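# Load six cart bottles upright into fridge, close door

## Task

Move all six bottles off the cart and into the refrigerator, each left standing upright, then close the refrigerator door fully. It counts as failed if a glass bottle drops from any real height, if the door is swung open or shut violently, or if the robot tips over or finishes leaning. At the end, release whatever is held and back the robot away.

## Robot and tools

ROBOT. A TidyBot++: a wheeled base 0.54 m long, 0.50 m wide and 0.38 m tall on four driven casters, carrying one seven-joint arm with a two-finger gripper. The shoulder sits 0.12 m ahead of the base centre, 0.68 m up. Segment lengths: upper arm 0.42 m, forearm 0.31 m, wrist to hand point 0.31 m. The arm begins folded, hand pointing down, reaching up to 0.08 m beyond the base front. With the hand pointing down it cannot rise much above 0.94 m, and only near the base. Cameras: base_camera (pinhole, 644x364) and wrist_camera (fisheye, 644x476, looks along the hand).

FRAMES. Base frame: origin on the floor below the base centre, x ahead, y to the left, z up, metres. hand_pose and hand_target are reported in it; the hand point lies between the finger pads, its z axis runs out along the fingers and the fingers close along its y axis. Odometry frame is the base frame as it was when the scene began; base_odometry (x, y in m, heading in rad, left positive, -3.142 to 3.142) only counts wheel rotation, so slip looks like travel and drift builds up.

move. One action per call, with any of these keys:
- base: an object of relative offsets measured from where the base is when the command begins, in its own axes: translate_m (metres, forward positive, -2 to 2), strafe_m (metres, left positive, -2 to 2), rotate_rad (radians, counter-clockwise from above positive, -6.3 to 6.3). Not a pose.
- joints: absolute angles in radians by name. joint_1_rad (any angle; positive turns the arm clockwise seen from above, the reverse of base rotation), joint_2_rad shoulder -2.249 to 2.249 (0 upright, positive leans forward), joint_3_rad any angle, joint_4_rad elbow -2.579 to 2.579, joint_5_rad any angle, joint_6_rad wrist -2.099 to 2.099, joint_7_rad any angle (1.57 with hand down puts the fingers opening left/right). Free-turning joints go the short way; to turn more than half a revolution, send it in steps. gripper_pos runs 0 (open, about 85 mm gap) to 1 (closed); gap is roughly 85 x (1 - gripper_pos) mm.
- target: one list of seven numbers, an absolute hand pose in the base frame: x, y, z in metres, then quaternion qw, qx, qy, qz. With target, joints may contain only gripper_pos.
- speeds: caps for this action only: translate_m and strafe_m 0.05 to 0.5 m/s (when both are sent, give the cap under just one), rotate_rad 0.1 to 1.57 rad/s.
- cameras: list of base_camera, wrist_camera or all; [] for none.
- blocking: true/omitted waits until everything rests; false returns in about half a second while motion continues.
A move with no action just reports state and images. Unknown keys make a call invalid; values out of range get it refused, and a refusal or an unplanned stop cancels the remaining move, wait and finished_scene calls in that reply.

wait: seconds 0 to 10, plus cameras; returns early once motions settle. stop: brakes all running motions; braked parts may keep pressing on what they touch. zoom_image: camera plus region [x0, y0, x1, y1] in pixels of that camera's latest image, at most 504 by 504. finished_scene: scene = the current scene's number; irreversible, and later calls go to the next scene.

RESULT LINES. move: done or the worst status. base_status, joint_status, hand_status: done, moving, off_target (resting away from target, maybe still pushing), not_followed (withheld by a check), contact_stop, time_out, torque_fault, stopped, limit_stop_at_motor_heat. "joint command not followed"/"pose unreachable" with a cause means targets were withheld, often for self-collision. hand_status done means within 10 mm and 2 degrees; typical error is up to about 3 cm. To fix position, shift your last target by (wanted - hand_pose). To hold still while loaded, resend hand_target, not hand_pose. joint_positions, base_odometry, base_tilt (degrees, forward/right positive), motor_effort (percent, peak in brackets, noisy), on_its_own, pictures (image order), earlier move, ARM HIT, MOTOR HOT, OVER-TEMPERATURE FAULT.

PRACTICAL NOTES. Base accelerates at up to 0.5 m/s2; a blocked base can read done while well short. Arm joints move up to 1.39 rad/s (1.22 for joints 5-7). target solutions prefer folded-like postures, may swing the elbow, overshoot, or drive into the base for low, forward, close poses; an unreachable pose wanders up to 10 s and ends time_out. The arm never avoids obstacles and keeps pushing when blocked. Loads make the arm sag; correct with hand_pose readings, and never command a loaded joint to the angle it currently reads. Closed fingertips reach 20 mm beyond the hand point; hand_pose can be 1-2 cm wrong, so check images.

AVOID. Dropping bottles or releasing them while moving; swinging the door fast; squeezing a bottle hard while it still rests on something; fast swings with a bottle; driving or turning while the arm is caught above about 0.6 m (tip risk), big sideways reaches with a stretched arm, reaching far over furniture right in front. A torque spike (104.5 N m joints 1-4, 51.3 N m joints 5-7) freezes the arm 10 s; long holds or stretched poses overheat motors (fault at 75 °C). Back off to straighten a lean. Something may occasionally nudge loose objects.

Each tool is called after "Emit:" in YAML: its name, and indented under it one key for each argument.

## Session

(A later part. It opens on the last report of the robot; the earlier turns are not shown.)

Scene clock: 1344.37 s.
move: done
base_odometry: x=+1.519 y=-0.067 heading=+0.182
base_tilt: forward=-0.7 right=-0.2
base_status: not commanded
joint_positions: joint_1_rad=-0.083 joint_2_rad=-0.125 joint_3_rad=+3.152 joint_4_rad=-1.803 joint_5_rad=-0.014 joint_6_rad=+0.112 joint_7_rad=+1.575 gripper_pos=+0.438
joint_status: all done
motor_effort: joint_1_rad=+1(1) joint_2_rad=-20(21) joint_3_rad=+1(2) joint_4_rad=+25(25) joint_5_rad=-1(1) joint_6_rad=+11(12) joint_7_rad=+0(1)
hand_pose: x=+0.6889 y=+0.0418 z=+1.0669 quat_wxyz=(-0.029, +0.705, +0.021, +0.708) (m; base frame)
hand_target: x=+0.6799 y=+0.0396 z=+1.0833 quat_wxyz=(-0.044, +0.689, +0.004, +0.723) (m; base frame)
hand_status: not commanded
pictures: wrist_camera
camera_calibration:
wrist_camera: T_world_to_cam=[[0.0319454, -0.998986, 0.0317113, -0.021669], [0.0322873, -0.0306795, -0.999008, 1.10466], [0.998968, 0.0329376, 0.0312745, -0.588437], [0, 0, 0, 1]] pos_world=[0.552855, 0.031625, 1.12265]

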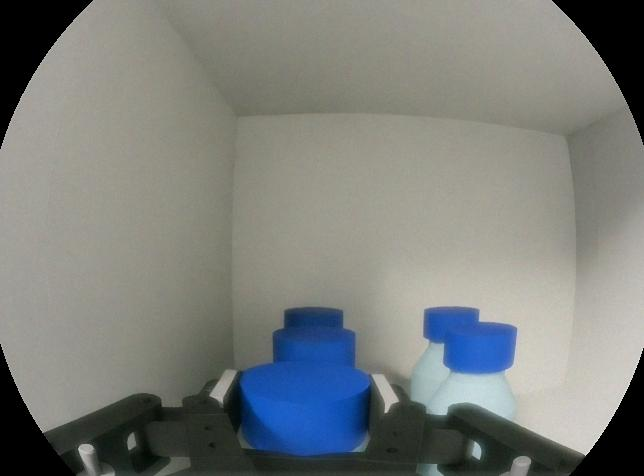

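Emit:
move:
  joints: {"joint_2_rad": -0.145, "joint_4_rad": -1.825, "joint_6_rad": 0.154}
  cameras: []

Emit:
move:
  joints: {"joint_2_rad": -0.143, "joint_4_rad": -1.835, "joint_6_rad": 0.16}
  cameras: []

Scene clock: 1349.10 s.
move: done
base_odometry: x=+1.519 y=-0.067 heading=+0.182
base_tilt: forward=-0.7 right=-0.2
base_status: not commanded
joint_positions: joint_1_rad=-0.083 joint_2_rad=-0.125 joint_3_rad=+3.152 joint_4_rad=-1.808 joint_5_rad=-0.014 joint_6_rad=+0.121 joint_7_rad=+1.575 gripper_pos=+0.438
joint_status: all done
motor_effort: joint_1_rad=+1(1) joint_2_rad=-18(20) joint_3_rad=+2(3) joint_4_rad=+22(24) joint_5_rad=-1(1) joint_6_rad=+11(11) joint_7_rad=+0(1)
hand_pose: x=+0.6887 y=+0.0418 z=+1.0667 quat_wxyz=(-0.029, +0.704, +0.021, +0.709) (m; base frame)
hand_target: x=+0.6804 y=+0.0396 z=+1.0778 quat_wxyz=(-0.044, +0.691, +0.004, +0.721) (m; base frame)
hand_status: not commanded
pictures: none
No camera images: "cameras" was empty.

Scene clock: 1349.60 s.
move: done
base_odometry: x=+1.519 y=-0.067 heading=+0.182
base_tilt: forward=-0.7 right=-0.2
base_status: not commanded
joint_positions: joint_1_rad=-0.083 joint_2_rad=-0.125 joint_3_rad=+3.152 joint_4_rad=-1.814 joint_5_rad=-0.014 joint_6_rad=+0.131 joint_7_rad=+1.575 gripper_pos=+0.438
joint_status: all done
motor_effort: joint_1_rad=+1(2) joint_2_rad=-18(18) joint_3_rad=+2(3) joint_4_rad=+23(23) joint_5_rad=-1(1) joint_6_rad=+10(10) joint_7_rad=+0(1)
hand_pose: x=+0.6885 y=+0.0417 z=+1.0665 quat_wxyz=(-0.029, +0.702, +0.021, +0.711) (m; base frame)
hand_target: x=+0.6809 y=+0.0396 z=+1.0723 quat_wxyz=(-0.044, +0.693, +0.004, +0.719) (m; base frame)
hand_status: not commanded
pictures: none
No camera images: "cameras" was empty.

Contact made. Release and back off.

Emit:
move:
  joints: {"gripper_pos": 0.15}
  cameras: ["wrist_camera"]

Emit:
move:
  base: {"translate_m": -0.1}
  speeds: {"translate_m": 0.1}
  cameras: ["wrist_camera"]

Scene clock: 1352.83 s.
move: done
base_odometry: x=+1.519 y=-0.067 heading=+0.182
base_tilt: forward=-0.7 right=-0.2
base_status: not commanded
joint_positions: joint_1_rad=-0.083 joint_2_rad=-0.125 joint_3_rad=+3.152 joint_4_rad=-1.814 joint_5_rad=-0.014 joint_6_rad=+0.131 joint_7_rad=+1.575 gripper_pos=+0.150
joint_status: all done
motor_effort: joint_1_rad=+1(2) joint_2_rad=-17(18) joint_3_rad=+1(3) joint_4_rad=+21(23) joint_5_rad=-1(1) joint_6_rad=+9(10) joint_7_rad=+0(1)
hand_pose: x=+0.6885 y=+0.0417 z=+1.0665 quat_wxyz=(-0.029, +0.702, +0.021, +0.711) (m; base frame)
hand_target: x=+0.6809 y=+0.0396 z=+1.0723 quat_wxyz=(-0.044, +0.693, +0.004, +0.719) (m; base frame)
hand_status: not commanded
pictures: wrist_camera
camera_calibration:
wrist_camera: T_world_to_cam=[[0.0313698, -0.999016, 0.0313641, -0.0209894], [0.0414763, -0.0300514, -0.998687, 1.09759], [0.998647, 0.0326295, 0.0404928, -0.597632], [0, 0, 0, 1]] pos_world=[0.551958, 0.0315158, 1.12101]

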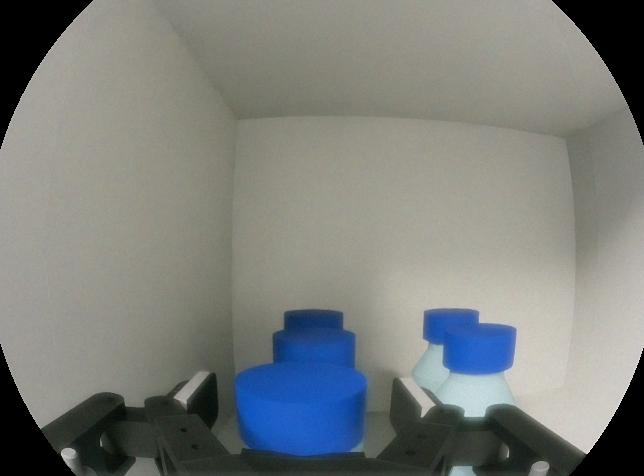

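Scene clock: 1354.40 s.
move: done
base_odometry: x=+1.421 y=-0.085 heading=+0.182
base_tilt: forward=-0.7 right=-0.2
base_status: done
joint_positions: joint_1_rad=-0.083 joint_2_rad=-0.128 joint_3_rad=+3.152 joint_4_rad=-1.814 joint_5_rad=-0.014 joint_6_rad=+0.131 joint_7_rad=+1.575 gripper_pos=+0.150
joint_status: not commanded
motor_effort: joint_1_rad=+0(1) joint_2_rad=-17(20) joint_3_rad=+1(2) joint_4_rad=+22(23) joint_5_rad=-1(1) joint_6_rad=+9(10) joint_7_rad=+0(1)
hand_pose: x=+0.6874 y=+0.0416 z=+1.0680 quat_wxyz=(-0.029, +0.701, +0.021, +0.712) (m; base frame)
hand_target: x=+0.6809 y=+0.0396 z=+1.0723 quat_wxyz=(-0.044, +0.693, +0.004, +0.719) (m; base frame)
hand_status: not commanded
pictures: wrist_camera
camera_calibration:
wrist_camera: T_world_to_cam=[[0.0312772, -0.999023, 0.0312173, -0.0208744], [0.0443216, -0.0298156, -0.998572, 1.0971], [0.998528, 0.0326161, 0.0433457, -0.599579], [0, 0, 0, 1]] pos_world=[0.550724, 0.0314126, 1.12217]

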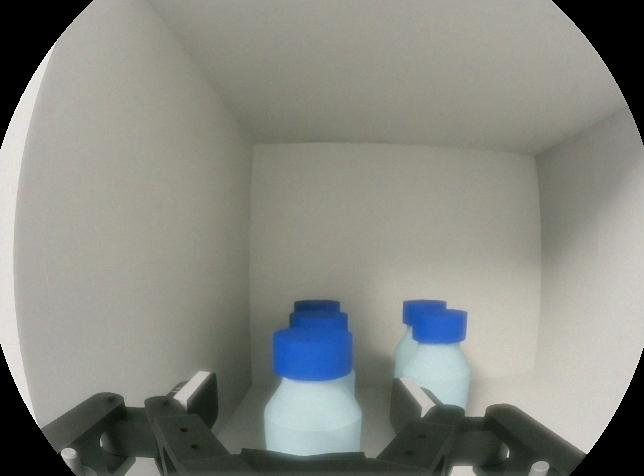

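Emit:
move:
  base: {"translate_m": -0.72}
  cameras: ["wrist_camera"]

Emit:
move:
  base: {"translate_m": -0.38, "strafe_m": -0.363, "rotate_rad": -1.988}
  joints: {"joint_1_rad": -0.06, "joint_2_rad": -0.098, "joint_3_rad": 3.155, "joint_4_rad": -2.227, "joint_5_rad": -0.027, "joint_6_rad": 0.587, "joint_7_rad": 1.545, "gripper_pos": 0.05}
  cameras: ["wrist_camera", "base_camera"]

Emit:
zoom_image:
  camera: "wrist_camera"
  region: [164, 200, 484, 440]

Scene clock: 1376.20 s.
move: done
base_odometry: x=+0.713 y=-0.216 heading=+0.183
base_tilt: forward=-0.7 right=-0.2
base_status: done
joint_positions: joint_1_rad=-0.083 joint_2_rad=-0.130 joint_3_rad=+3.152 joint_4_rad=-1.814 joint_5_rad=-0.014 joint_6_rad=+0.132 joint_7_rad=+1.575 gripper_pos=+0.150
joint_status: not commanded
motor_effort: joint_1_rad=+0(1) joint_2_rad=-17(22) joint_3_rad=+1(2) joint_4_rad=+22(23) joint_5_rad=-1(1) joint_6_rad=+9(10) joint_7_rad=+0(1)
hand_pose: x=+0.6867 y=+0.0416 z=+1.0690 quat_wxyz=(-0.029, +0.700, +0.021, +0.713) (m; base frame)
hand_target: x=+0.6809 y=+0.0396 z=+1.0723 quat_wxyz=(-0.044, +0.693, +0.004, +0.719) (m; base frame)
hand_status: not commanded
pictures: wrist_camera
camera_calibration:
wrist_camera: T_world_to_cam=[[0.0312187, -0.999028, 0.0311245, -0.020802], [0.0461117, -0.029667, -0.998496, 1.09678], [0.998448, 0.032607, 0.0451407, -0.600787], [0, 0, 0, 1]] pos_world=[0.54993, 0.0313462, 1.1229]

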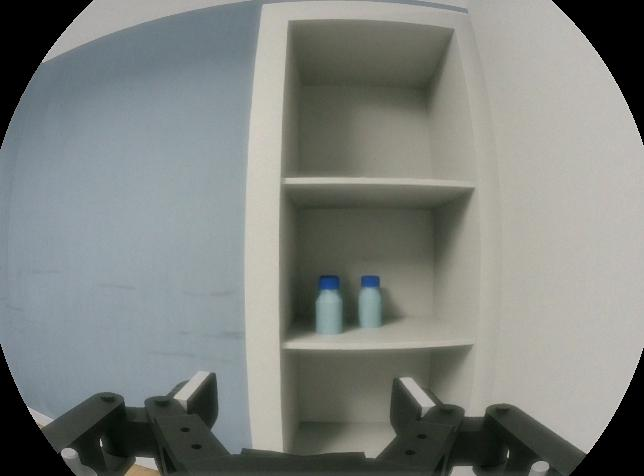

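Scene clock: 1379.17 s.
move: done
base_odometry: x=+0.405 y=-0.642 heading=-1.804
base_tilt: forward=-0.7 right=-0.2
base_status: done
joint_positions: joint_1_rad=-0.070 joint_2_rad=-0.106 joint_3_rad=+3.154 joint_4_rad=-2.203 joint_5_rad=-0.014 joint_6_rad=+0.554 joint_7_rad=+1.575 gripper_pos=+0.050
joint_status: all done
motor_effort: joint_1_rad=+0(4) joint_2_rad=-16(21) joint_3_rad=+1(5) joint_4_rad=+21(22) joint_5_rad=-1(2) joint_6_rad=+9(11) joint_7_rad=+0(1)
hand_pose: x=+0.6569 y=+0.0297 z=+0.9509 quat_wxyz=(-0.021, +0.697, +0.014, +0.716) (m; base frame)
hand_target: x=+0.6554 y=+0.0214 z=+0.9430 quat_wxyz=(-0.029, +0.697, -0.006, +0.717) (m; base frame)
hand_status: not commanded
pictures: base_camera, wrist_camera
camera_calibration:
wrist_camera: T_world_to_cam=[[0.0102772, -0.999414, 0.032638, -0.0156987], [0.055168, -0.0320234, -0.997963, 0.973499], [0.998424, 0.0120569, 0.0548066, -0.573897], [0, 0, 0, 1]] pos_world=[0.519449, 0.0224046, 1.00348]

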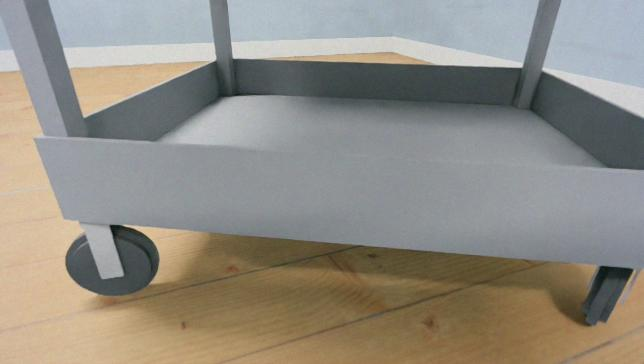

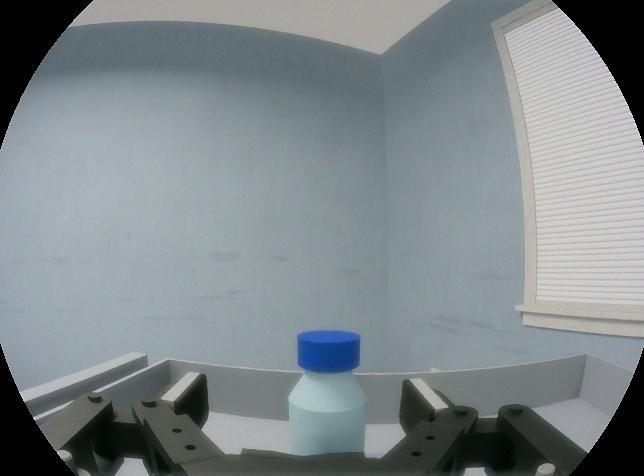

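Scaled by 1.575.

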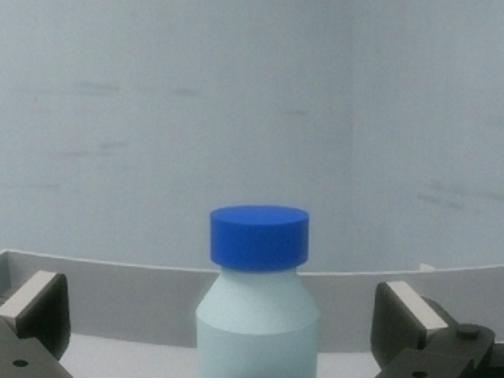

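Emit:
move:
  base: {"translate_m": 0.12, "strafe_m": -0.011}
  speeds: {"translate_m": 0.2}
  joints: {"joint_2_rad": -0.087, "joint_4_rad": -2.254, "joint_6_rad": 0.598}
  cameras: ["wrist_camera", "base_camera"]

Emit:
zoom_image:
  camera: "wrist_camera"
  region: [164, 200, 484, 440]

Scene clock: 1392.13 s.
move: done
base_odometry: x=+0.367 y=-0.756 heading=-1.805
base_tilt: forward=-0.7 right=-0.2
base_status: done
joint_positions: joint_1_rad=-0.070 joint_2_rad=-0.094 joint_3_rad=+3.154 joint_4_rad=-2.238 joint_5_rad=-0.014 joint_6_rad=+0.569 joint_7_rad=+1.575 gripper_pos=+0.050
joint_status: all done
motor_effort: joint_1_rad=+0(1) joint_2_rad=-16(18) joint_3_rad=+1(3) joint_4_rad=+20(22) joint_5_rad=-1(1) joint_6_rad=+9(10) joint_7_rad=+0(1)
hand_pose: x=+0.6543 y=+0.0296 z=+0.9291 quat_wxyz=(-0.021, +0.708, +0.015, +0.705) (m; base frame)
hand_target: x=+0.6536 y=+0.0213 z=+0.9250 quat_wxyz=(-0.029, +0.707, -0.006, +0.707) (m; base frame)
hand_status: not commanded
pictures: base_camera, wrist_camera
camera_calibration:
wrist_camera: T_world_to_cam=[[0.011189, -0.999347, 0.034368, -0.0173169], [0.023537, -0.0340974, -0.999141, 0.973734], [0.99966, 0.0119883, 0.0231401, -0.54146], [0, 0, 0, 1]] pos_world=[0.518551, 0.0223874, 0.986023]

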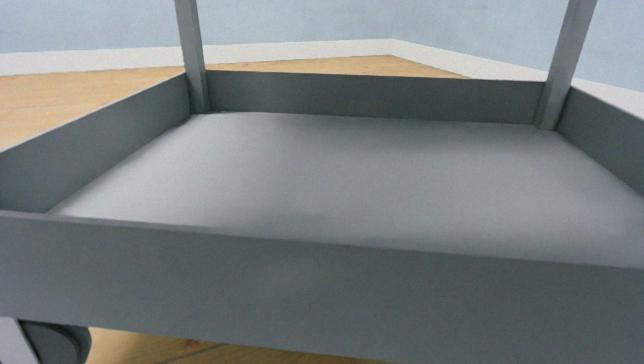

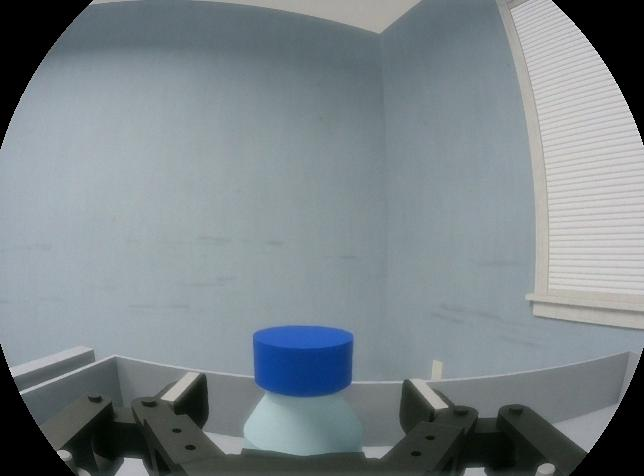

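Scaled by 1.575.

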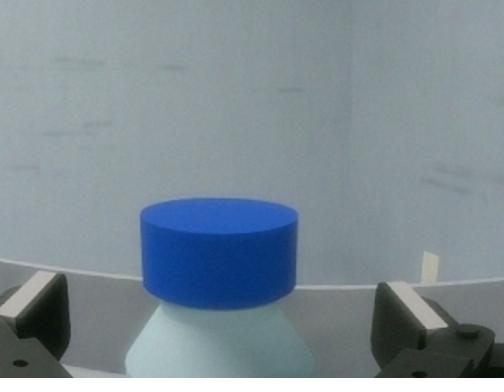

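Emit:
move:
  base: {"translate_m": 0.052, "strafe_m": 0.003}
  speeds: {"translate_m": 0.1}
  cameras: ["wrist_camera", "base_camera"]

Emit:
zoom_image:
  camera: "wrist_camera"
  region: [164, 236, 484, 476]

Scene clock: 1397.63 s.
move: done
base_odometry: x=+0.357 y=-0.807 heading=-1.806
base_tilt: forward=-0.7 right=-0.2
base_status: done
joint_positions: joint_1_rad=-0.070 joint_2_rad=-0.090 joint_3_rad=+3.154 joint_4_rad=-2.238 joint_5_rad=-0.014 joint_6_rad=+0.569 joint_7_rad=+1.575 gripper_pos=+0.050
joint_status: not commanded
motor_effort: joint_1_rad=+0(1) joint_2_rad=-16(18) joint_3_rad=+1(2) joint_4_rad=+20(22) joint_5_rad=-1(1) joint_6_rad=+8(10) joint_7_rad=+0(1)
hand_pose: x=+0.6552 y=+0.0297 z=+0.9271 quat_wxyz=(-0.021, +0.710, +0.015, +0.704) (m; base frame)
hand_target: x=+0.6536 y=+0.0213 z=+0.9250 quat_wxyz=(-0.029, +0.707, -0.006, +0.707) (m; base frame)
hand_status: not commanded
pictures: base_camera, wrist_camera
camera_calibration:
wrist_camera: T_world_to_cam=[[0.0113099, -0.999338, 0.0345824, -0.0174731], [0.0199425, -0.0343523, -0.999211, 0.974152], [0.999737, 0.0119906, 0.0195408, -0.539061], [0, 0, 0, 1]] pos_world=[0.51969, 0.0224666, 0.984522]

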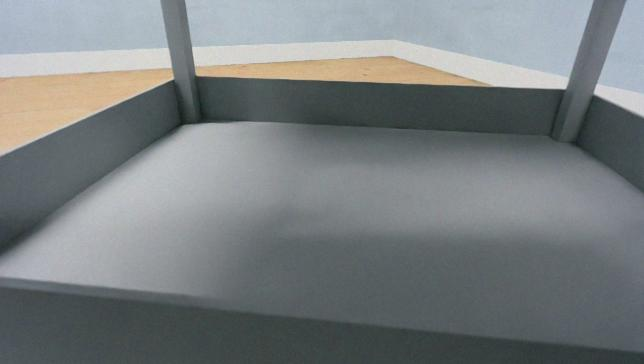

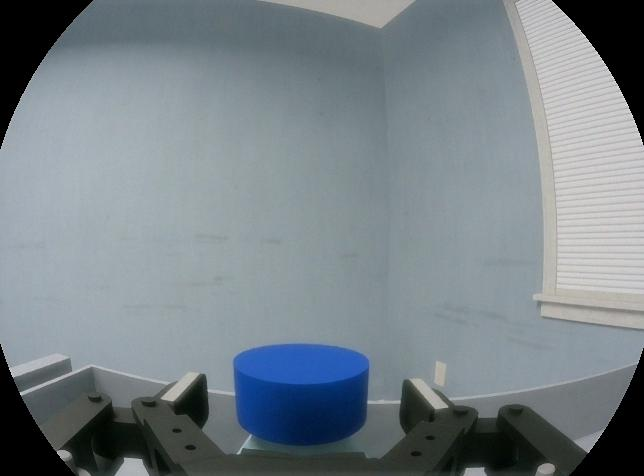

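Scaled by 1.575.

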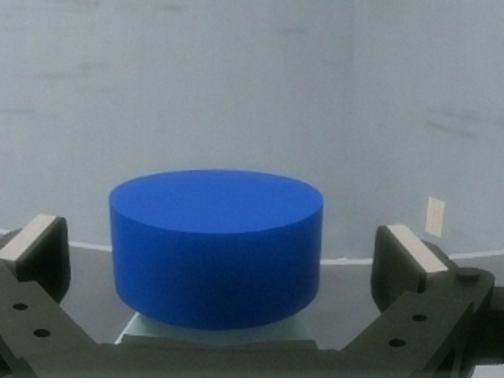

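Emit:
move:
  joints: {"gripper_pos": 0.49}
  cameras: []

Emit:
move:
  joints: {"joint_1_rad": -0.06, "joint_2_rad": -0.2, "joint_3_rad": 3.155, "joint_4_rad": -1.98, "joint_5_rad": -0.027, "joint_6_rad": 0.32, "joint_7_rad": 1.545, "gripper_pos": 0.55}
  cameras: ["wrist_camera"]

Scene clock: 1402.60 s.
move: off_target
base_odometry: x=+0.357 y=-0.807 heading=-1.806
base_tilt: forward=-0.7 right=-0.2
base_status: not commanded
joint_positions: joint_1_rad=-0.070 joint_2_rad=-0.090 joint_3_rad=+3.154 joint_4_rad=-2.238 joint_5_rad=-0.014 joint_6_rad=+0.569 joint_7_rad=+1.575 gripper_pos=+0.439
joint_status: gripper_pos off_target (ended at +0.439, target +0.490)
motor_effort: joint_1_rad=+1(1) joint_2_rad=-15(16) joint_3_rad=+1(3) joint_4_rad=+20(20) joint_5_rad=-1(1) joint_6_rad=+9(10) joint_7_rad=+0(1)
hand_pose: x=+0.6552 y=+0.0296 z=+0.9273 quat_wxyz=(-0.021, +0.709, +0.015, +0.704) (m; base frame)
hand_target: x=+0.6536 y=+0.0213 z=+0.9250 quat_wxyz=(-0.029, +0.707, -0.006, +0.707) (m; base frame)
hand_status: not commanded
pictures: none
No camera images: "cameras" was empty.

Scene clock: 1404.27 s.
move: off_target
base_odometry: x=+0.357 y=-0.807 heading=-1.806
base_tilt: forward=-0.7 right=-0.2
base_status: not commanded
joint_positions: joint_1_rad=-0.070 joint_2_rad=-0.149 joint_3_rad=+3.154 joint_4_rad=-2.024 joint_5_rad=-0.014 joint_6_rad=+0.336 joint_7_rad=+1.575 gripper_pos=+0.439
joint_status: joint_2_rad off_target (ended at -0.149, target -0.200); joint_4_rad off_target (ended at -2.024, target -1.980); gripper_pos off_target (ended at +0.439, target +0.550); the others done
motor_effort: joint_1_rad=+0(2) joint_2_rad=-20(24) joint_3_rad=+1(2) joint_4_rad=+26(28) joint_5_rad=-1(2) joint_6_rad=+14(15) joint_7_rad=+0(1)
hand_pose: x=+0.6670 y=+0.0309 z=+1.0137 quat_wxyz=(-0.023, +0.696, +0.014, +0.718) (m; base frame)
hand_target: x=+0.6520 y=+0.0227 z=+1.0633 quat_wxyz=(-0.035, +0.667, -0.006, +0.744) (m; base frame)
hand_status: not commanded
pictures: wrist_camera
camera_calibration:
wrist_camera: T_world_to_cam=[[0.0129495, -0.999445, 0.0307028, -0.0164655], [0.0595023, -0.0298808, -0.997781, 1.03248], [0.998144, 0.0147477, 0.0590823, -0.591644], [0, 0, 0, 1]] pos_world=[0.529324, 0.0231204, 1.06565]

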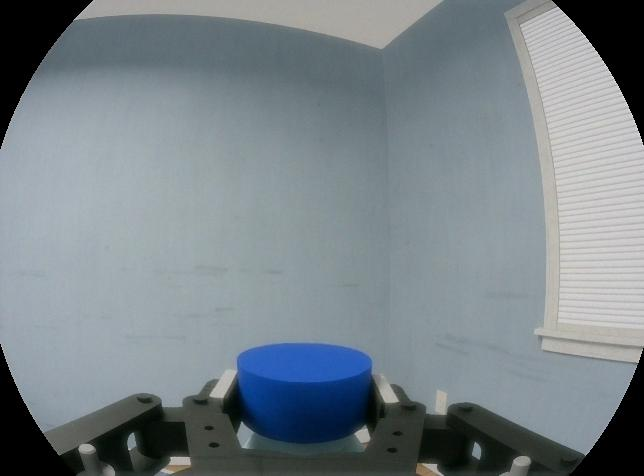

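Emit:
move:
  joints: {"joint_2_rad": -0.2, "joint_4_rad": -1.85, "joint_6_rad": 0.2}
  cameras: []

Emit:
move:
  base: {"translate_m": -0.45}
  joints: {"joint_1_rad": 0.01, "joint_2_rad": -0.165, "joint_3_rad": 3.155, "joint_4_rad": -1.62, "joint_5_rad": -0.027, "joint_6_rad": 0.019, "joint_7_rad": 1.545, "gripper_pos": 0.55}
  cameras: ["wrist_camera", "base_camera"]

Scene clock: 1410.50 s.
move: off_target
base_odometry: x=+0.357 y=-0.807 heading=-1.806
base_tilt: forward=-0.7 right=-0.2
base_status: not commanded
joint_positions: joint_1_rad=-0.070 joint_2_rad=-0.149 joint_3_rad=+3.154 joint_4_rad=-1.895 joint_5_rad=-0.014 joint_6_rad=+0.217 joint_7_rad=+1.575 gripper_pos=+0.439
joint_status: joint_2_rad off_target (ended at -0.149, target -0.200); joint_4_rad off_target (ended at -1.895, target -1.850); the others done
motor_effort: joint_1_rad=+1(1) joint_2_rad=-21(23) joint_3_rad=+1(2) joint_4_rad=+27(28) joint_5_rad=-1(1) joint_6_rad=+14(15) joint_7_rad=+0(1)
hand_pose: x=+0.6764 y=+0.0319 z=+1.0560 quat_wxyz=(-0.024, +0.692, +0.015, +0.721) (m; base frame)
hand_target: x=+0.6574 y=+0.0238 z=+1.1068 quat_wxyz=(-0.036, +0.663, -0.005, +0.748) (m; base frame)
hand_status: not commanded
pictures: none
No camera images: "cameras" was empty.

Scene clock: 1412.83 s.
move: off_target
base_odometry: x=+0.462 y=-0.370 heading=-1.806
base_tilt: forward=-0.7 right=-0.2
base_status: done
joint_positions: joint_1_rad=-0.009 joint_2_rad=-0.141 joint_3_rad=+3.154 joint_4_rad=-1.667 joint_5_rad=-0.014 joint_6_rad=+0.034 joint_7_rad=+1.575 gripper_pos=+0.439
joint_status: joint_4_rad off_target (ended at -1.667, target -1.620); gripper_pos off_target (ended at +0.439, target +0.550); the others done
motor_effort: joint_1_rad=+0(2) joint_2_rad=-22(27) joint_3_rad=+1(3) joint_4_rad=+28(29) joint_5_rad=-1(2) joint_6_rad=+14(16) joint_7_rad=+1(1)
hand_pose: x=+0.6843 y=-0.0018 z=+1.1371 quat_wxyz=(-0.003, +0.679, -0.006, +0.735) (m; base frame)
hand_target: x=+0.6706 y=-0.0127 z=+1.1750 quat_wxyz=(-0.012, +0.657, -0.026, +0.753) (m; base frame)
hand_status: not commanded
pictures: base_camera, wrist_camera
camera_calibration:
wrist_camera: T_world_to_cam=[[-0.0457652, -0.998556, 0.0281343, -0.0100636], [0.104745, -0.0328054, -0.993958, 1.11836], [0.993446, -0.0425418, 0.106095, -0.666038], [0, 0, 0, 1]] pos_world=[0.544069, -0.00169532, 1.18255]

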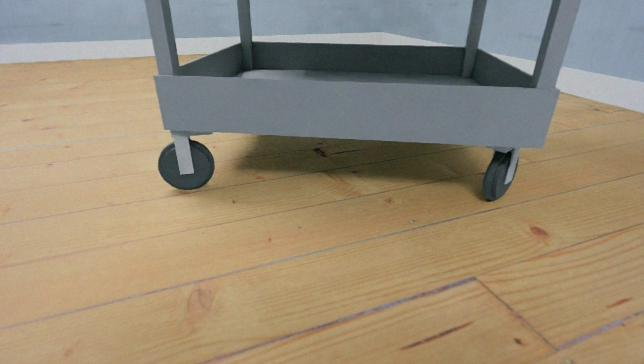

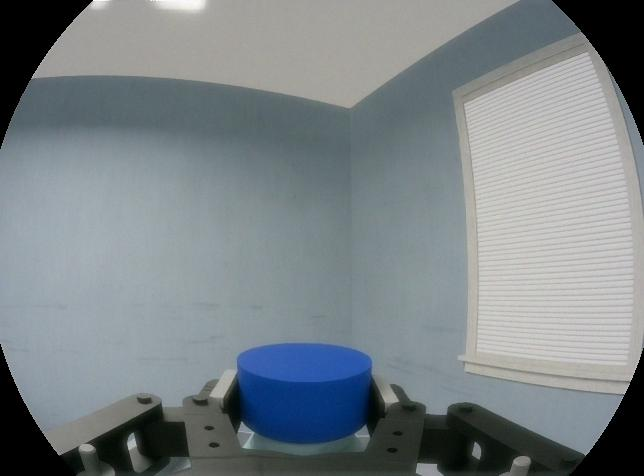

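Emit:
move:
  base: {"translate_m": -0.146, "strafe_m": 0.21, "rotate_rad": 1.986}
  speeds: {"rotate_rad": 1.2}
  joints: {"joint_1_rad": 0.01}
  cameras: []

Emit:
move:
  base: {"translate_m": 0.52}
  cameras: ["wrist_camera"]

Emit:
zoom_image:
  camera: "wrist_camera"
  region: [200, 160, 520, 400]

Scene clock: 1422.43 s.
move: done
base_odometry: x=+0.700 y=-0.277 heading=+0.179
base_tilt: forward=-0.7 right=-0.2
base_status: done
joint_positions: joint_1_rad=+0.011 joint_2_rad=-0.139 joint_3_rad=+3.153 joint_4_rad=-1.667 joint_5_rad=-0.014 joint_6_rad=+0.033 joint_7_rad=+1.575 gripper_pos=+0.439
joint_status: all done
motor_effort: joint_1_rad=+0(4) joint_2_rad=-22(25) joint_3_rad=+2(5) joint_4_rad=+27(29) joint_5_rad=-1(1) joint_6_rad=+14(14) joint_7_rad=+0(1)
hand_pose: x=+0.6853 y=-0.0121 z=+1.1354 quat_wxyz=(+0.004, +0.680, -0.012, +0.733) (m; base frame)
hand_target: x=+0.6706 y=-0.0127 z=+1.1750 quat_wxyz=(-0.012, +0.657, -0.026, +0.753) (m; base frame)
hand_status: not commanded
pictures: none
No camera images: "cameras" was empty.

Scene clock: 1424.83 s.
move: done
base_odometry: x=+1.212 y=-0.184 heading=+0.180
base_tilt: forward=-0.7 right=-0.2
base_status: done
joint_positions: joint_1_rad=+0.011 joint_2_rad=-0.128 joint_3_rad=+3.153 joint_4_rad=-1.667 joint_5_rad=-0.014 joint_6_rad=+0.030 joint_7_rad=+1.575 gripper_pos=+0.439
joint_status: not commanded
motor_effort: joint_1_rad=+0(1) joint_2_rad=-22(26) joint_3_rad=+1(2) joint_4_rad=+26(29) joint_5_rad=-1(1) joint_6_rad=+14(15) joint_7_rad=+0(1)
hand_pose: x=+0.6902 y=-0.0122 z=+1.1286 quat_wxyz=(+0.004, +0.685, -0.012, +0.729) (m; base frame)
hand_target: x=+0.6706 y=-0.0127 z=+1.1750 quat_wxyz=(-0.012, +0.657, -0.026, +0.753) (m; base frame)
hand_status: not commanded
pictures: wrist_camera
camera_calibration:
wrist_camera: T_world_to_cam=[[-0.0636533, -0.997546, 0.029168, -0.00875065], [0.0873525, -0.0346842, -0.995573, 1.12271], [0.994142, -0.0608237, 0.0893459, -0.65327], [0, 0, 0, 1]] pos_world=[0.550815, -0.00952305, 1.17636]

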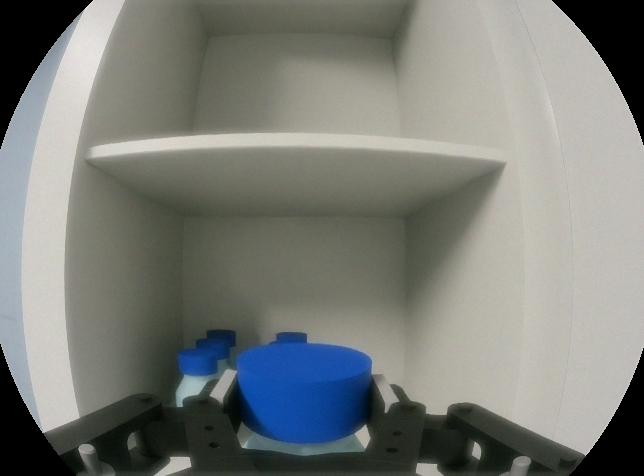

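Scaled by 1.575.

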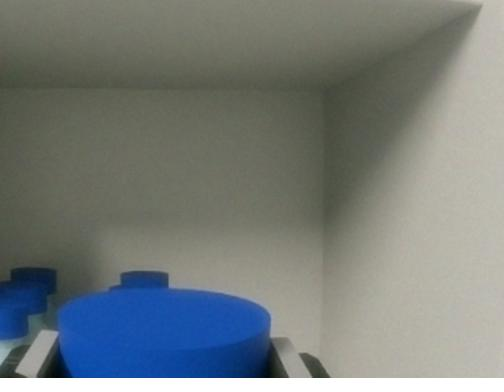

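Emit:
move:
  base: {"translate_m": 0.31, "strafe_m": 0.009}
  speeds: {"translate_m": 0.2}
  joints: {"joint_2_rad": -0.16, "joint_4_rad": -1.70, "joint_6_rad": 0.06}
  cameras: ["wrist_camera"]

Emit:
zoom_image:
  camera: "wrist_camera"
  region: [100, 236, 420, 476]

Scene clock: 1452.57 s.
move: done
base_odometry: x=+1.516 y=-0.120 heading=+0.180
base_tilt: forward=-0.7 right=-0.2
base_status: done
joint_positions: joint_1_rad=+0.011 joint_2_rad=-0.124 joint_3_rad=+3.153 joint_4_rad=-1.715 joint_5_rad=-0.014 joint_6_rad=+0.031 joint_7_rad=+1.575 gripper_pos=+0.439
joint_status: all done
motor_effort: joint_1_rad=+0(2) joint_2_rad=-22(26) joint_3_rad=+2(3) joint_4_rad=+27(30) joint_5_rad=-1(1) joint_6_rad=+14(15) joint_7_rad=+1(1)
hand_pose: x=+0.6927 y=-0.0122 z=+1.0961 quat_wxyz=(+0.004, +0.703, -0.012, +0.711) (m; base frame)
hand_target: x=+0.6762 y=-0.0131 z=+1.1351 quat_wxyz=(-0.011, +0.674, -0.027, +0.738) (m; base frame)
hand_status: not commanded
pictures: wrist_camera
camera_calibration:
wrist_camera: T_world_to_cam=[[-0.0620272, -0.997583, 0.0313254, -0.0111293], [0.0355427, -0.0335737, -0.998804, 1.12955], [0.997441, -0.0608396, 0.0375393, -0.598385], [0, 0, 0, 1]] pos_world=[0.556017, -0.00958461, 1.15101]

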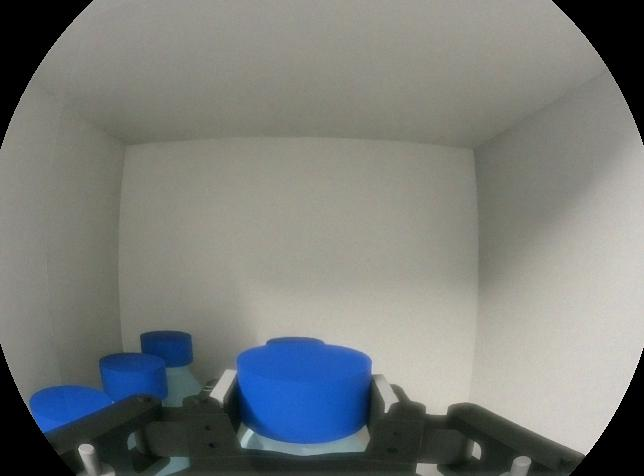

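Scaled by 1.575.

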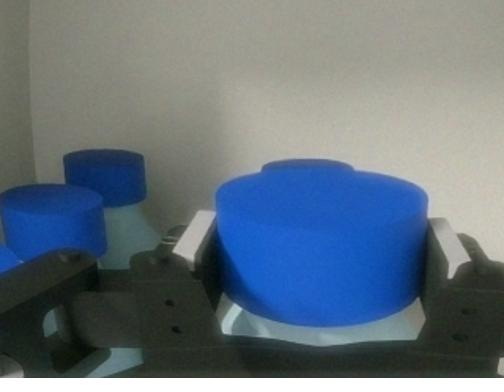

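Emit:
move:
  joints: {"joint_2_rad": -0.16, "joint_4_rad": -1.755, "joint_6_rad": 0.115}
  cameras: []

Emit:
move:
  joints: {"joint_2_rad": -0.154, "joint_4_rad": -1.785, "joint_6_rad": 0.145}
  cameras: []

Emit:
move:
  joints: {"joint_2_rad": -0.151, "joint_4_rad": -1.80, "joint_6_rad": 0.155}
  cameras: ["wrist_camera"]

Scene clock: 1467.57 s.
move: done
base_odometry: x=+1.516 y=-0.120 heading=+0.180
base_tilt: forward=-0.7 right=-0.2
base_status: not commanded
joint_positions: joint_1_rad=+0.011 joint_2_rad=-0.124 joint_3_rad=+3.153 joint_4_rad=-1.767 joint_5_rad=-0.014 joint_6_rad=+0.066 joint_7_rad=+1.575 gripper_pos=+0.439
joint_status: all done
motor_effort: joint_1_rad=+0(1) joint_2_rad=-22(23) joint_3_rad=+1(2) joint_4_rad=+27(30) joint_5_rad=-1(1) joint_6_rad=+14(15) joint_7_rad=+0(1)
hand_pose: x=+0.6920 y=-0.0123 z=+1.0745 quat_wxyz=(+0.004, +0.709, -0.012, +0.705) (m; base frame)
hand_target: x=+0.6762 y=-0.0135 z=+1.1178 quat_wxyz=(-0.011, +0.674, -0.027, +0.738) (m; base frame)
hand_status: not commanded
pictures: none
No camera images: "cameras" was empty.

Scene clock: 1468.23 s.
move: done
base_odometry: x=+1.516 y=-0.120 heading=+0.180
base_tilt: forward=-0.7 right=-0.2
base_status: not commanded
joint_positions: joint_1_rad=+0.011 joint_2_rad=-0.124 joint_3_rad=+3.153 joint_4_rad=-1.795 joint_5_rad=-0.014 joint_6_rad=+0.092 joint_7_rad=+1.575 gripper_pos=+0.439
joint_status: all done
motor_effort: joint_1_rad=+0(1) joint_2_rad=-22(23) joint_3_rad=+2(2) joint_4_rad=+27(29) joint_5_rad=-1(1) joint_6_rad=+13(15) joint_7_rad=+1(1)
hand_pose: x=+0.6912 y=-0.0124 z=+1.0654 quat_wxyz=(+0.004, +0.710, -0.012, +0.704) (m; base frame)
hand_target: x=+0.6784 y=-0.0137 z=+1.1051 quat_wxyz=(-0.010, +0.676, -0.028, +0.736) (m; base frame)
hand_status: not commanded
pictures: none
No camera images: "cameras" was empty.

Scene clock: 1468.80 s.
move: done
base_odometry: x=+1.516 y=-0.120 heading=+0.180
base_tilt: forward=-0.7 right=-0.2
base_status: not commanded
joint_positions: joint_1_rad=+0.011 joint_2_rad=-0.124 joint_3_rad=+3.153 joint_4_rad=-1.808 joint_5_rad=-0.014 joint_6_rad=+0.101 joint_7_rad=+1.575 gripper_pos=+0.439
joint_status: all done
motor_effort: joint_1_rad=+0(1) joint_2_rad=-22(23) joint_3_rad=+2(2) joint_4_rad=+27(29) joint_5_rad=-1(1) joint_6_rad=+13(14) joint_7_rad=+1(1)
hand_pose: x=+0.6908 y=-0.0124 z=+1.0597 quat_wxyz=(+0.004, +0.712, -0.013, +0.703) (m; base frame)
hand_target: x=+0.6795 y=-0.0138 z=+1.0971 quat_wxyz=(-0.010, +0.679, -0.028, +0.734) (m; base frame)
hand_status: not commanded
pictures: wrist_camera
camera_calibration:
wrist_camera: T_world_to_cam=[[-0.0622231, -0.997539, 0.0323175, -0.0112366], [0.0122784, -0.0331429, -0.999375, 1.11001], [0.997987, -0.0617874, 0.0143105, -0.570839], [0, 0, 0, 1]] pos_world=[0.555362, -0.00969064, 1.11785]

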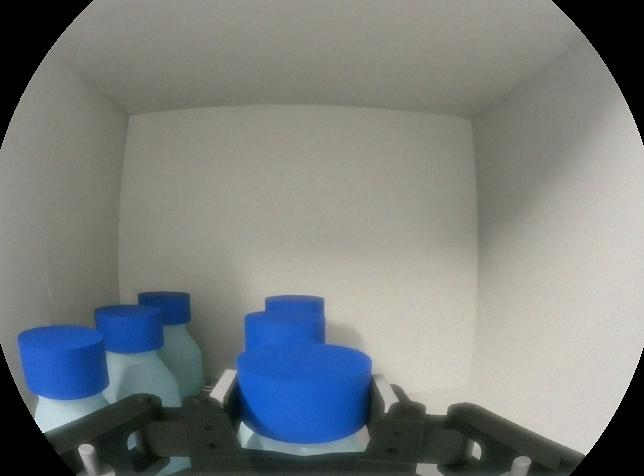

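Emit:
move:
  joints: {"joint_2_rad": -0.149, "joint_4_rad": -1.815, "joint_6_rad": 0.165}
  cameras: []

Emit:
move:
  joints: {"joint_2_rad": -0.147, "joint_4_rad": -1.825, "joint_6_rad": 0.172}
  cameras: []

Emit:
move:
  joints: {"joint_2_rad": -0.145, "joint_4_rad": -1.835, "joint_6_rad": 0.178}
  cameras: []

Emit:
move:
  joints: {"joint_2_rad": -0.143, "joint_4_rad": -1.845, "joint_6_rad": 0.184}
  cameras: ["wrist_camera"]

Scene clock: 1477.43 s.
move: done
base_odometry: x=+1.516 y=-0.120 heading=+0.180
base_tilt: forward=-0.7 right=-0.2
base_status: not commanded
joint_positions: joint_1_rad=+0.011 joint_2_rad=-0.124 joint_3_rad=+3.153 joint_4_rad=-1.817 joint_5_rad=-0.014 joint_6_rad=+0.115 joint_7_rad=+1.575 gripper_pos=+0.439
joint_status: all done
motor_effort: joint_1_rad=+0(1) joint_2_rad=-21(22) joint_3_rad=+1(2) joint_4_rad=+27(29) joint_5_rad=-1(1) joint_6_rad=+13(14) joint_7_rad=+0(1)
hand_pose: x=+0.6904 y=-0.0124 z=+1.0585 quat_wxyz=(+0.004, +0.710, -0.013, +0.704) (m; base frame)
hand_target: x=+0.6800 y=-0.0139 z=+1.0897 quat_wxyz=(-0.010, +0.681, -0.028, +0.731) (m; base frame)
hand_status: not commanded
pictures: none
No camera images: "cameras" was empty.

Scene clock: 1477.93 s.
move: done
base_odometry: x=+1.516 y=-0.120 heading=+0.180
base_tilt: forward=-0.7 right=-0.2
base_status: not commanded
joint_positions: joint_1_rad=+0.011 joint_2_rad=-0.124 joint_3_rad=+3.153 joint_4_rad=-1.823 joint_5_rad=-0.014 joint_6_rad=+0.126 joint_7_rad=+1.575 gripper_pos=+0.439
joint_status: all done
motor_effort: joint_1_rad=+0(1) joint_2_rad=-21(24) joint_3_rad=+2(2) joint_4_rad=+26(28) joint_5_rad=-1(1) joint_6_rad=+12(13) joint_7_rad=+0(1)
hand_pose: x=+0.6902 y=-0.0125 z=+1.0584 quat_wxyz=(+0.004, +0.708, -0.013, +0.706) (m; base frame)
hand_target: x=+0.6806 y=-0.0140 z=+1.0846 quat_wxyz=(-0.010, +0.683, -0.028, +0.730) (m; base frame)
hand_status: not commanded
pictures: none
No camera images: "cameras" was empty.

Scene clock: 1478.43 s.
move: done
base_odometry: x=+1.516 y=-0.120 heading=+0.180
base_tilt: forward=-0.7 right=-0.2
base_status: not commanded
joint_positions: joint_1_rad=+0.011 joint_2_rad=-0.124 joint_3_rad=+3.153 joint_4_rad=-1.828 joint_5_rad=-0.014 joint_6_rad=+0.136 joint_7_rad=+1.575 gripper_pos=+0.439
joint_status: all done
motor_effort: joint_1_rad=+2(2) joint_2_rad=-20(22) joint_3_rad=+3(3) joint_4_rad=+26(27) joint_5_rad=-1(1) joint_6_rad=+12(13) joint_7_rad=+1(1)
hand_pose: x=+0.6900 y=-0.0125 z=+1.0583 quat_wxyz=(+0.005, +0.706, -0.013, +0.708) (m; base frame)
hand_target: x=+0.6811 y=-0.0140 z=+1.0791 quat_wxyz=(-0.010, +0.685, -0.028, +0.727) (m; base frame)
hand_status: not commanded
pictures: none
No camera images: "cameras" was empty.

Scene clock: 1478.93 s.
move: done
base_odometry: x=+1.516 y=-0.120 heading=+0.180
base_tilt: forward=-0.7 right=-0.2
base_status: not commanded
joint_positions: joint_1_rad=+0.011 joint_2_rad=-0.124 joint_3_rad=+3.153 joint_4_rad=-1.833 joint_5_rad=-0.014 joint_6_rad=+0.146 joint_7_rad=+1.575 gripper_pos=+0.439
joint_status: all done
motor_effort: joint_1_rad=+2(2) joint_2_rad=-19(20) joint_3_rad=+3(3) joint_4_rad=+24(26) joint_5_rad=-1(1) joint_6_rad=+11(12) joint_7_rad=+1(1)
hand_pose: x=+0.6898 y=-0.0125 z=+1.0582 quat_wxyz=(+0.005, +0.704, -0.013, +0.710) (m; base frame)
hand_target: x=+0.6815 y=-0.0140 z=+1.0736 quat_wxyz=(-0.009, +0.688, -0.028, +0.725) (m; base frame)
hand_status: not commanded
pictures: wrist_camera
camera_calibration:
wrist_camera: T_world_to_cam=[[-0.0635236, -0.997481, 0.0315785, -0.00973823], [0.0324024, -0.0336871, -0.998907, 1.09404], [0.997454, -0.062431, 0.0344607, -0.590806], [0, 0, 0, 1]] pos_world=[0.553234, -0.0097432, 1.11351]

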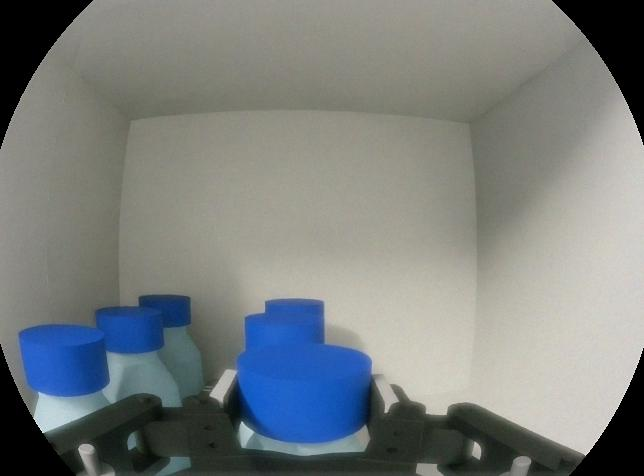

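Emit:
move:
  joints: {"joint_2_rad": -0.141, "joint_4_rad": -1.852, "joint_6_rad": 0.188}
  cameras: []

Emit:
move:
  joints: {"gripper_pos": 0.18}
  cameras: ["wrist_camera"]

Emit:
move:
  base: {"translate_m": -0.12}
  speeds: {"translate_m": 0.1}
  cameras: ["wrist_camera"]

Scene clock: 1483.97 s.
move: done
base_odometry: x=+1.516 y=-0.120 heading=+0.180
base_tilt: forward=-0.7 right=-0.2
base_status: not commanded
joint_positions: joint_1_rad=+0.011 joint_2_rad=-0.124 joint_3_rad=+3.153 joint_4_rad=-1.836 joint_5_rad=-0.014 joint_6_rad=+0.152 joint_7_rad=+1.575 gripper_pos=+0.439
joint_status: all done
motor_effort: joint_1_rad=+2(2) joint_2_rad=-18(19) joint_3_rad=+3(4) joint_4_rad=+22(25) joint_5_rad=-1(1) joint_6_rad=+11(11) joint_7_rad=+0(1)
hand_pose: x=+0.6896 y=-0.0126 z=+1.0581 quat_wxyz=(+0.005, +0.703, -0.013, +0.711) (m; base frame)
hand_target: x=+0.6821 y=-0.0141 z=+1.0693 quat_wxyz=(-0.009, +0.689, -0.029, +0.724) (m; base frame)
hand_status: not commanded
pictures: none
No camera images: "cameras" was empty.

Scene clock: 1484.70 s.
move: done
base_odometry: x=+1.516 y=-0.120 heading=+0.180
base_tilt: forward=-0.7 right=-0.2
base_status: not commanded
joint_positions: joint_1_rad=+0.011 joint_2_rad=-0.124 joint_3_rad=+3.153 joint_4_rad=-1.836 joint_5_rad=-0.014 joint_6_rad=+0.160 joint_7_rad=+1.575 gripper_pos=+0.180
joint_status: all done
motor_effort: joint_1_rad=+0(2) joint_2_rad=-17(18) joint_3_rad=+2(3) joint_4_rad=+22(24) joint_5_rad=-1(1) joint_6_rad=+9(11) joint_7_rad=+0(1)
hand_pose: x=+0.6896 y=-0.0126 z=+1.0604 quat_wxyz=(+0.005, +0.701, -0.013, +0.713) (m; base frame)
hand_target: x=+0.6821 y=-0.0141 z=+1.0693 quat_wxyz=(-0.009, +0.689, -0.029, +0.724) (m; base frame)
hand_status: not commanded
pictures: wrist_camera
camera_calibration:
wrist_camera: T_world_to_cam=[[-0.0640461, -0.99746, 0.0311768, -0.00909056], [0.0426864, -0.0339505, -0.998512, 1.08878], [0.997034, -0.06262, 0.0447523, -0.601336], [0, 0, 0, 1]] pos_world=[0.552494, -0.00975868, 1.11435]

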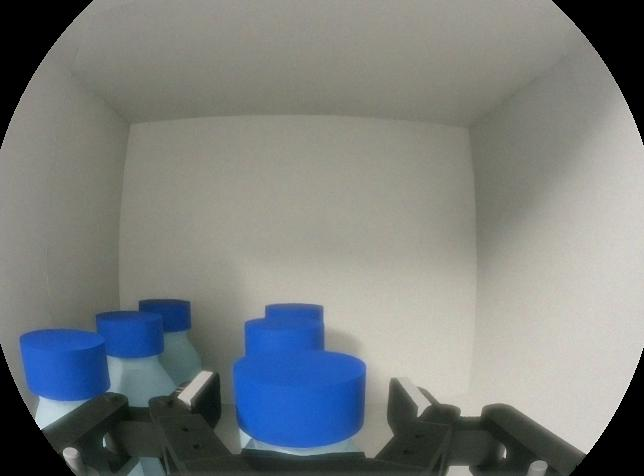

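Scene clock: 1486.47 s.
move: done
base_odometry: x=+1.397 y=-0.141 heading=+0.180
base_tilt: forward=-0.7 right=-0.2
base_status: done
joint_positions: joint_1_rad=+0.011 joint_2_rad=-0.126 joint_3_rad=+3.153 joint_4_rad=-1.836 joint_5_rad=-0.014 joint_6_rad=+0.160 joint_7_rad=+1.575 gripper_pos=+0.180
joint_status: not commanded
motor_effort: joint_1_rad=+0(1) joint_2_rad=-17(20) joint_3_rad=+1(2) joint_4_rad=+22(23) joint_5_rad=-1(1) joint_6_rad=+9(10) joint_7_rad=+0(1)
hand_pose: x=+0.6887 y=-0.0126 z=+1.0619 quat_wxyz=(+0.005, +0.700, -0.013, +0.714) (m; base frame)
hand_target: x=+0.6821 y=-0.0141 z=+1.0693 quat_wxyz=(-0.009, +0.689, -0.029, +0.724) (m; base frame)
hand_status: not commanded
pictures: wrist_camera
camera_calibration:
wrist_camera: T_world_to_cam=[[-0.0641295, -0.997459, 0.0310398, -0.00898398], [0.0453018, -0.0339815, -0.998395, 1.08835], [0.996913, -0.0626204, 0.0473659, -0.603148], [0, 0, 0, 1]] pos_world=[0.551405, -0.00974669, 1.11545]

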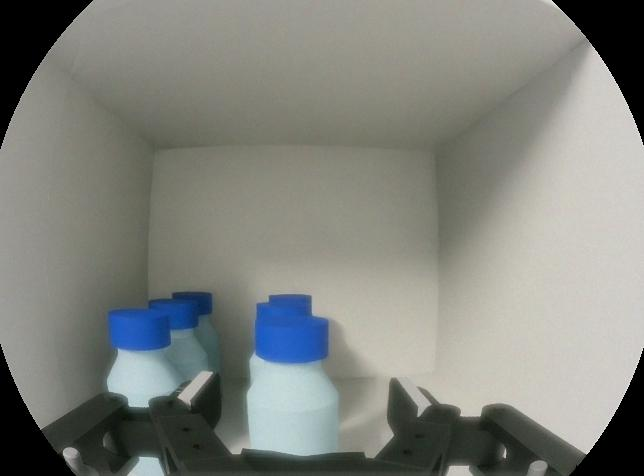

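Emit:
wait:
  seconds: 0
  cameras: ["base_camera"]

Scene clock: 1505.17 s.
base_odometry: x=+1.397 y=-0.141 heading=+0.180
base_tilt: forward=-0.7 right=-0.2
base_status: done
joint_positions: joint_1_rad=+0.011 joint_2_rad=-0.126 joint_3_rad=+3.153 joint_4_rad=-1.836 joint_5_rad=-0.014 joint_6_rad=+0.160 joint_7_rad=+1.575 gripper_pos=+0.180
joint_status: not commanded
motor_effort: joint_1_rad=+0(1) joint_2_rad=-17(20) joint_3_rad=+1(2) joint_4_rad=+22(23) joint_5_rad=-1(1) joint_6_rad=+9(10) joint_7_rad=+0(1)
hand_pose: x=+0.6887 y=-0.0126 z=+1.0619 quat_wxyz=(+0.005, +0.700, -0.013, +0.714) (m; base frame)
hand_target: x=+0.6821 y=-0.0141 z=+1.0693 quat_wxyz=(-0.009, +0.689, -0.029, +0.724) (m; base frame)
hand_status: not commanded
pictures: base_camera

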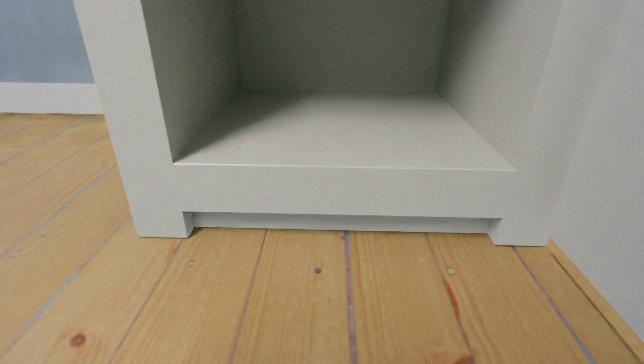

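Emit:
move:
  base: {"translate_m": -0.85}
  joints: {"joint_1_rad": 0.0, "joint_2_rad": -0.145, "joint_4_rad": -1.8, "joint_6_rad": 0.14, "gripper_pos": 1.0}
  cameras: ["wrist_camera", "base_camera"]

Scene clock: 1555.33 s.
move: done
base_odometry: x=+0.561 y=-0.293 heading=+0.180
base_tilt: forward=-0.7 right=-0.2
base_status: done
joint_positions: joint_1_rad=+0.011 joint_2_rad=-0.129 joint_3_rad=+3.153 joint_4_rad=-1.813 joint_5_rad=-0.014 joint_6_rad=+0.154 joint_7_rad=+1.575 gripper_pos=+0.999
joint_status: all done
motor_effort: joint_1_rad=+0(1) joint_2_rad=-17(20) joint_3_rad=+2(3) joint_4_rad=+22(24) joint_5_rad=-1(1) joint_6_rad=+10(10) joint_7_rad=+0(1)
hand_pose: x=+0.6883 y=-0.0124 z=+1.0763 quat_wxyz=(+0.005, +0.692, -0.012, +0.721) (m; base frame)
hand_target: x=+0.6824 y=-0.0081 z=+1.0891 quat_wxyz=(-0.014, +0.687, -0.025, +0.726) (m; base frame)
hand_status: not commanded
pictures: base_camera, wrist_camera
camera_calibration:
wrist_camera: T_world_to_cam=[[-0.06446, -0.997465, 0.0301355, -0.00811933], [0.0656843, -0.0343738, -0.997248, 1.08754], [0.995756, -0.0623031, 0.0677335, -0.624567], [0, 0, 0, 1]] pos_world=[0.549958, -0.00962826, 1.1271]

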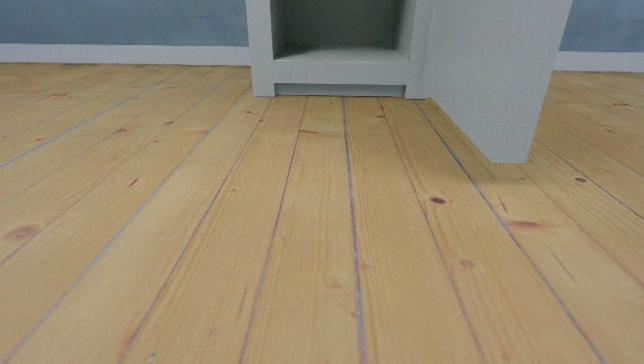

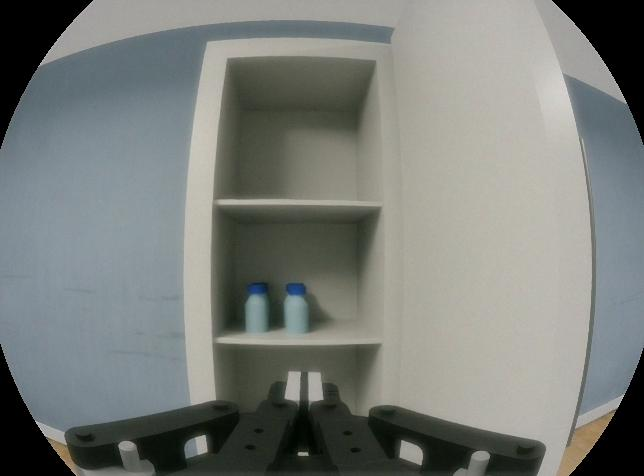

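Emit:
zoom_image:
  camera: "base_camera"
  region: [230, 40, 590, 200]

Scaled by 1.400.

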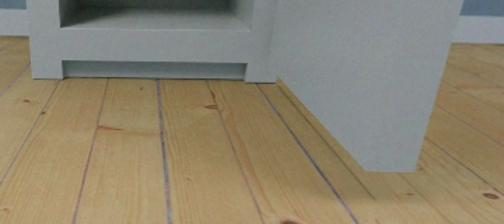

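Emit:
move:
  base: {"strafe_m": -0.35, "rotate_rad": -0.8}
  cameras: ["wrist_camera", "base_camera"]

Scene clock: 1611.73 s.
move: done
base_odometry: x=+0.624 y=-0.638 heading=-0.621
base_tilt: forward=-0.7 right=-0.2
base_status: done
joint_positions: joint_1_rad=+0.005 joint_2_rad=-0.129 joint_3_rad=+3.162 joint_4_rad=-1.813 joint_5_rad=-0.014 joint_6_rad=+0.154 joint_7_rad=+1.575 gripper_pos=+0.999
joint_status: not commanded
motor_effort: joint_1_rad=+0(4) joint_2_rad=-17(20) joint_3_rad=+1(6) joint_4_rad=+22(23) joint_5_rad=-1(1) joint_6_rad=+9(10) joint_7_rad=+1(1)
hand_pose: x=+0.6883 y=-0.0144 z=+1.0763 quat_wxyz=(+0.005, +0.692, -0.014, +0.721) (m; base frame)
hand_target: x=+0.6824 y=-0.0081 z=+1.0891 quat_wxyz=(-0.014, +0.687, -0.025, +0.726) (m; base frame)
hand_status: not commanded
pictures: base_camera, wrist_camera
camera_calibration:
wrist_camera: T_world_to_cam=[[-0.0671422, -0.997322, 0.0290001, -0.00702042], [0.0656022, -0.0334156, -0.997286, 1.08759], [0.995584, -0.0650575, 0.0676701, -0.624606], [0, 0, 0, 1]] pos_world=[0.550029, -0.0112947, 1.1271]

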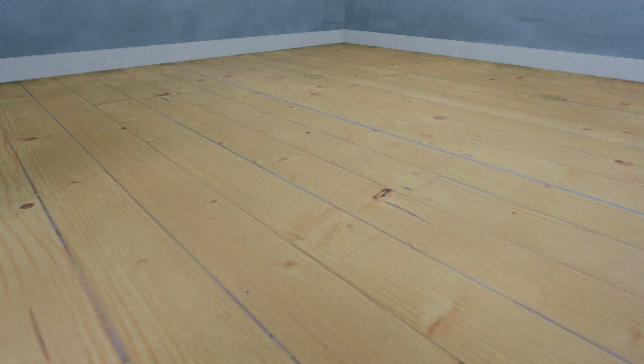

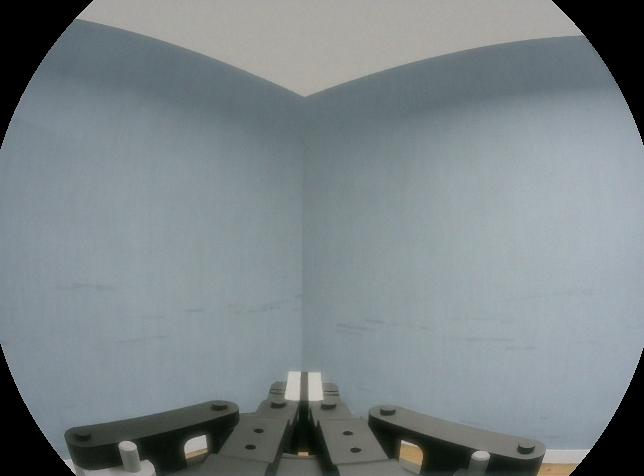

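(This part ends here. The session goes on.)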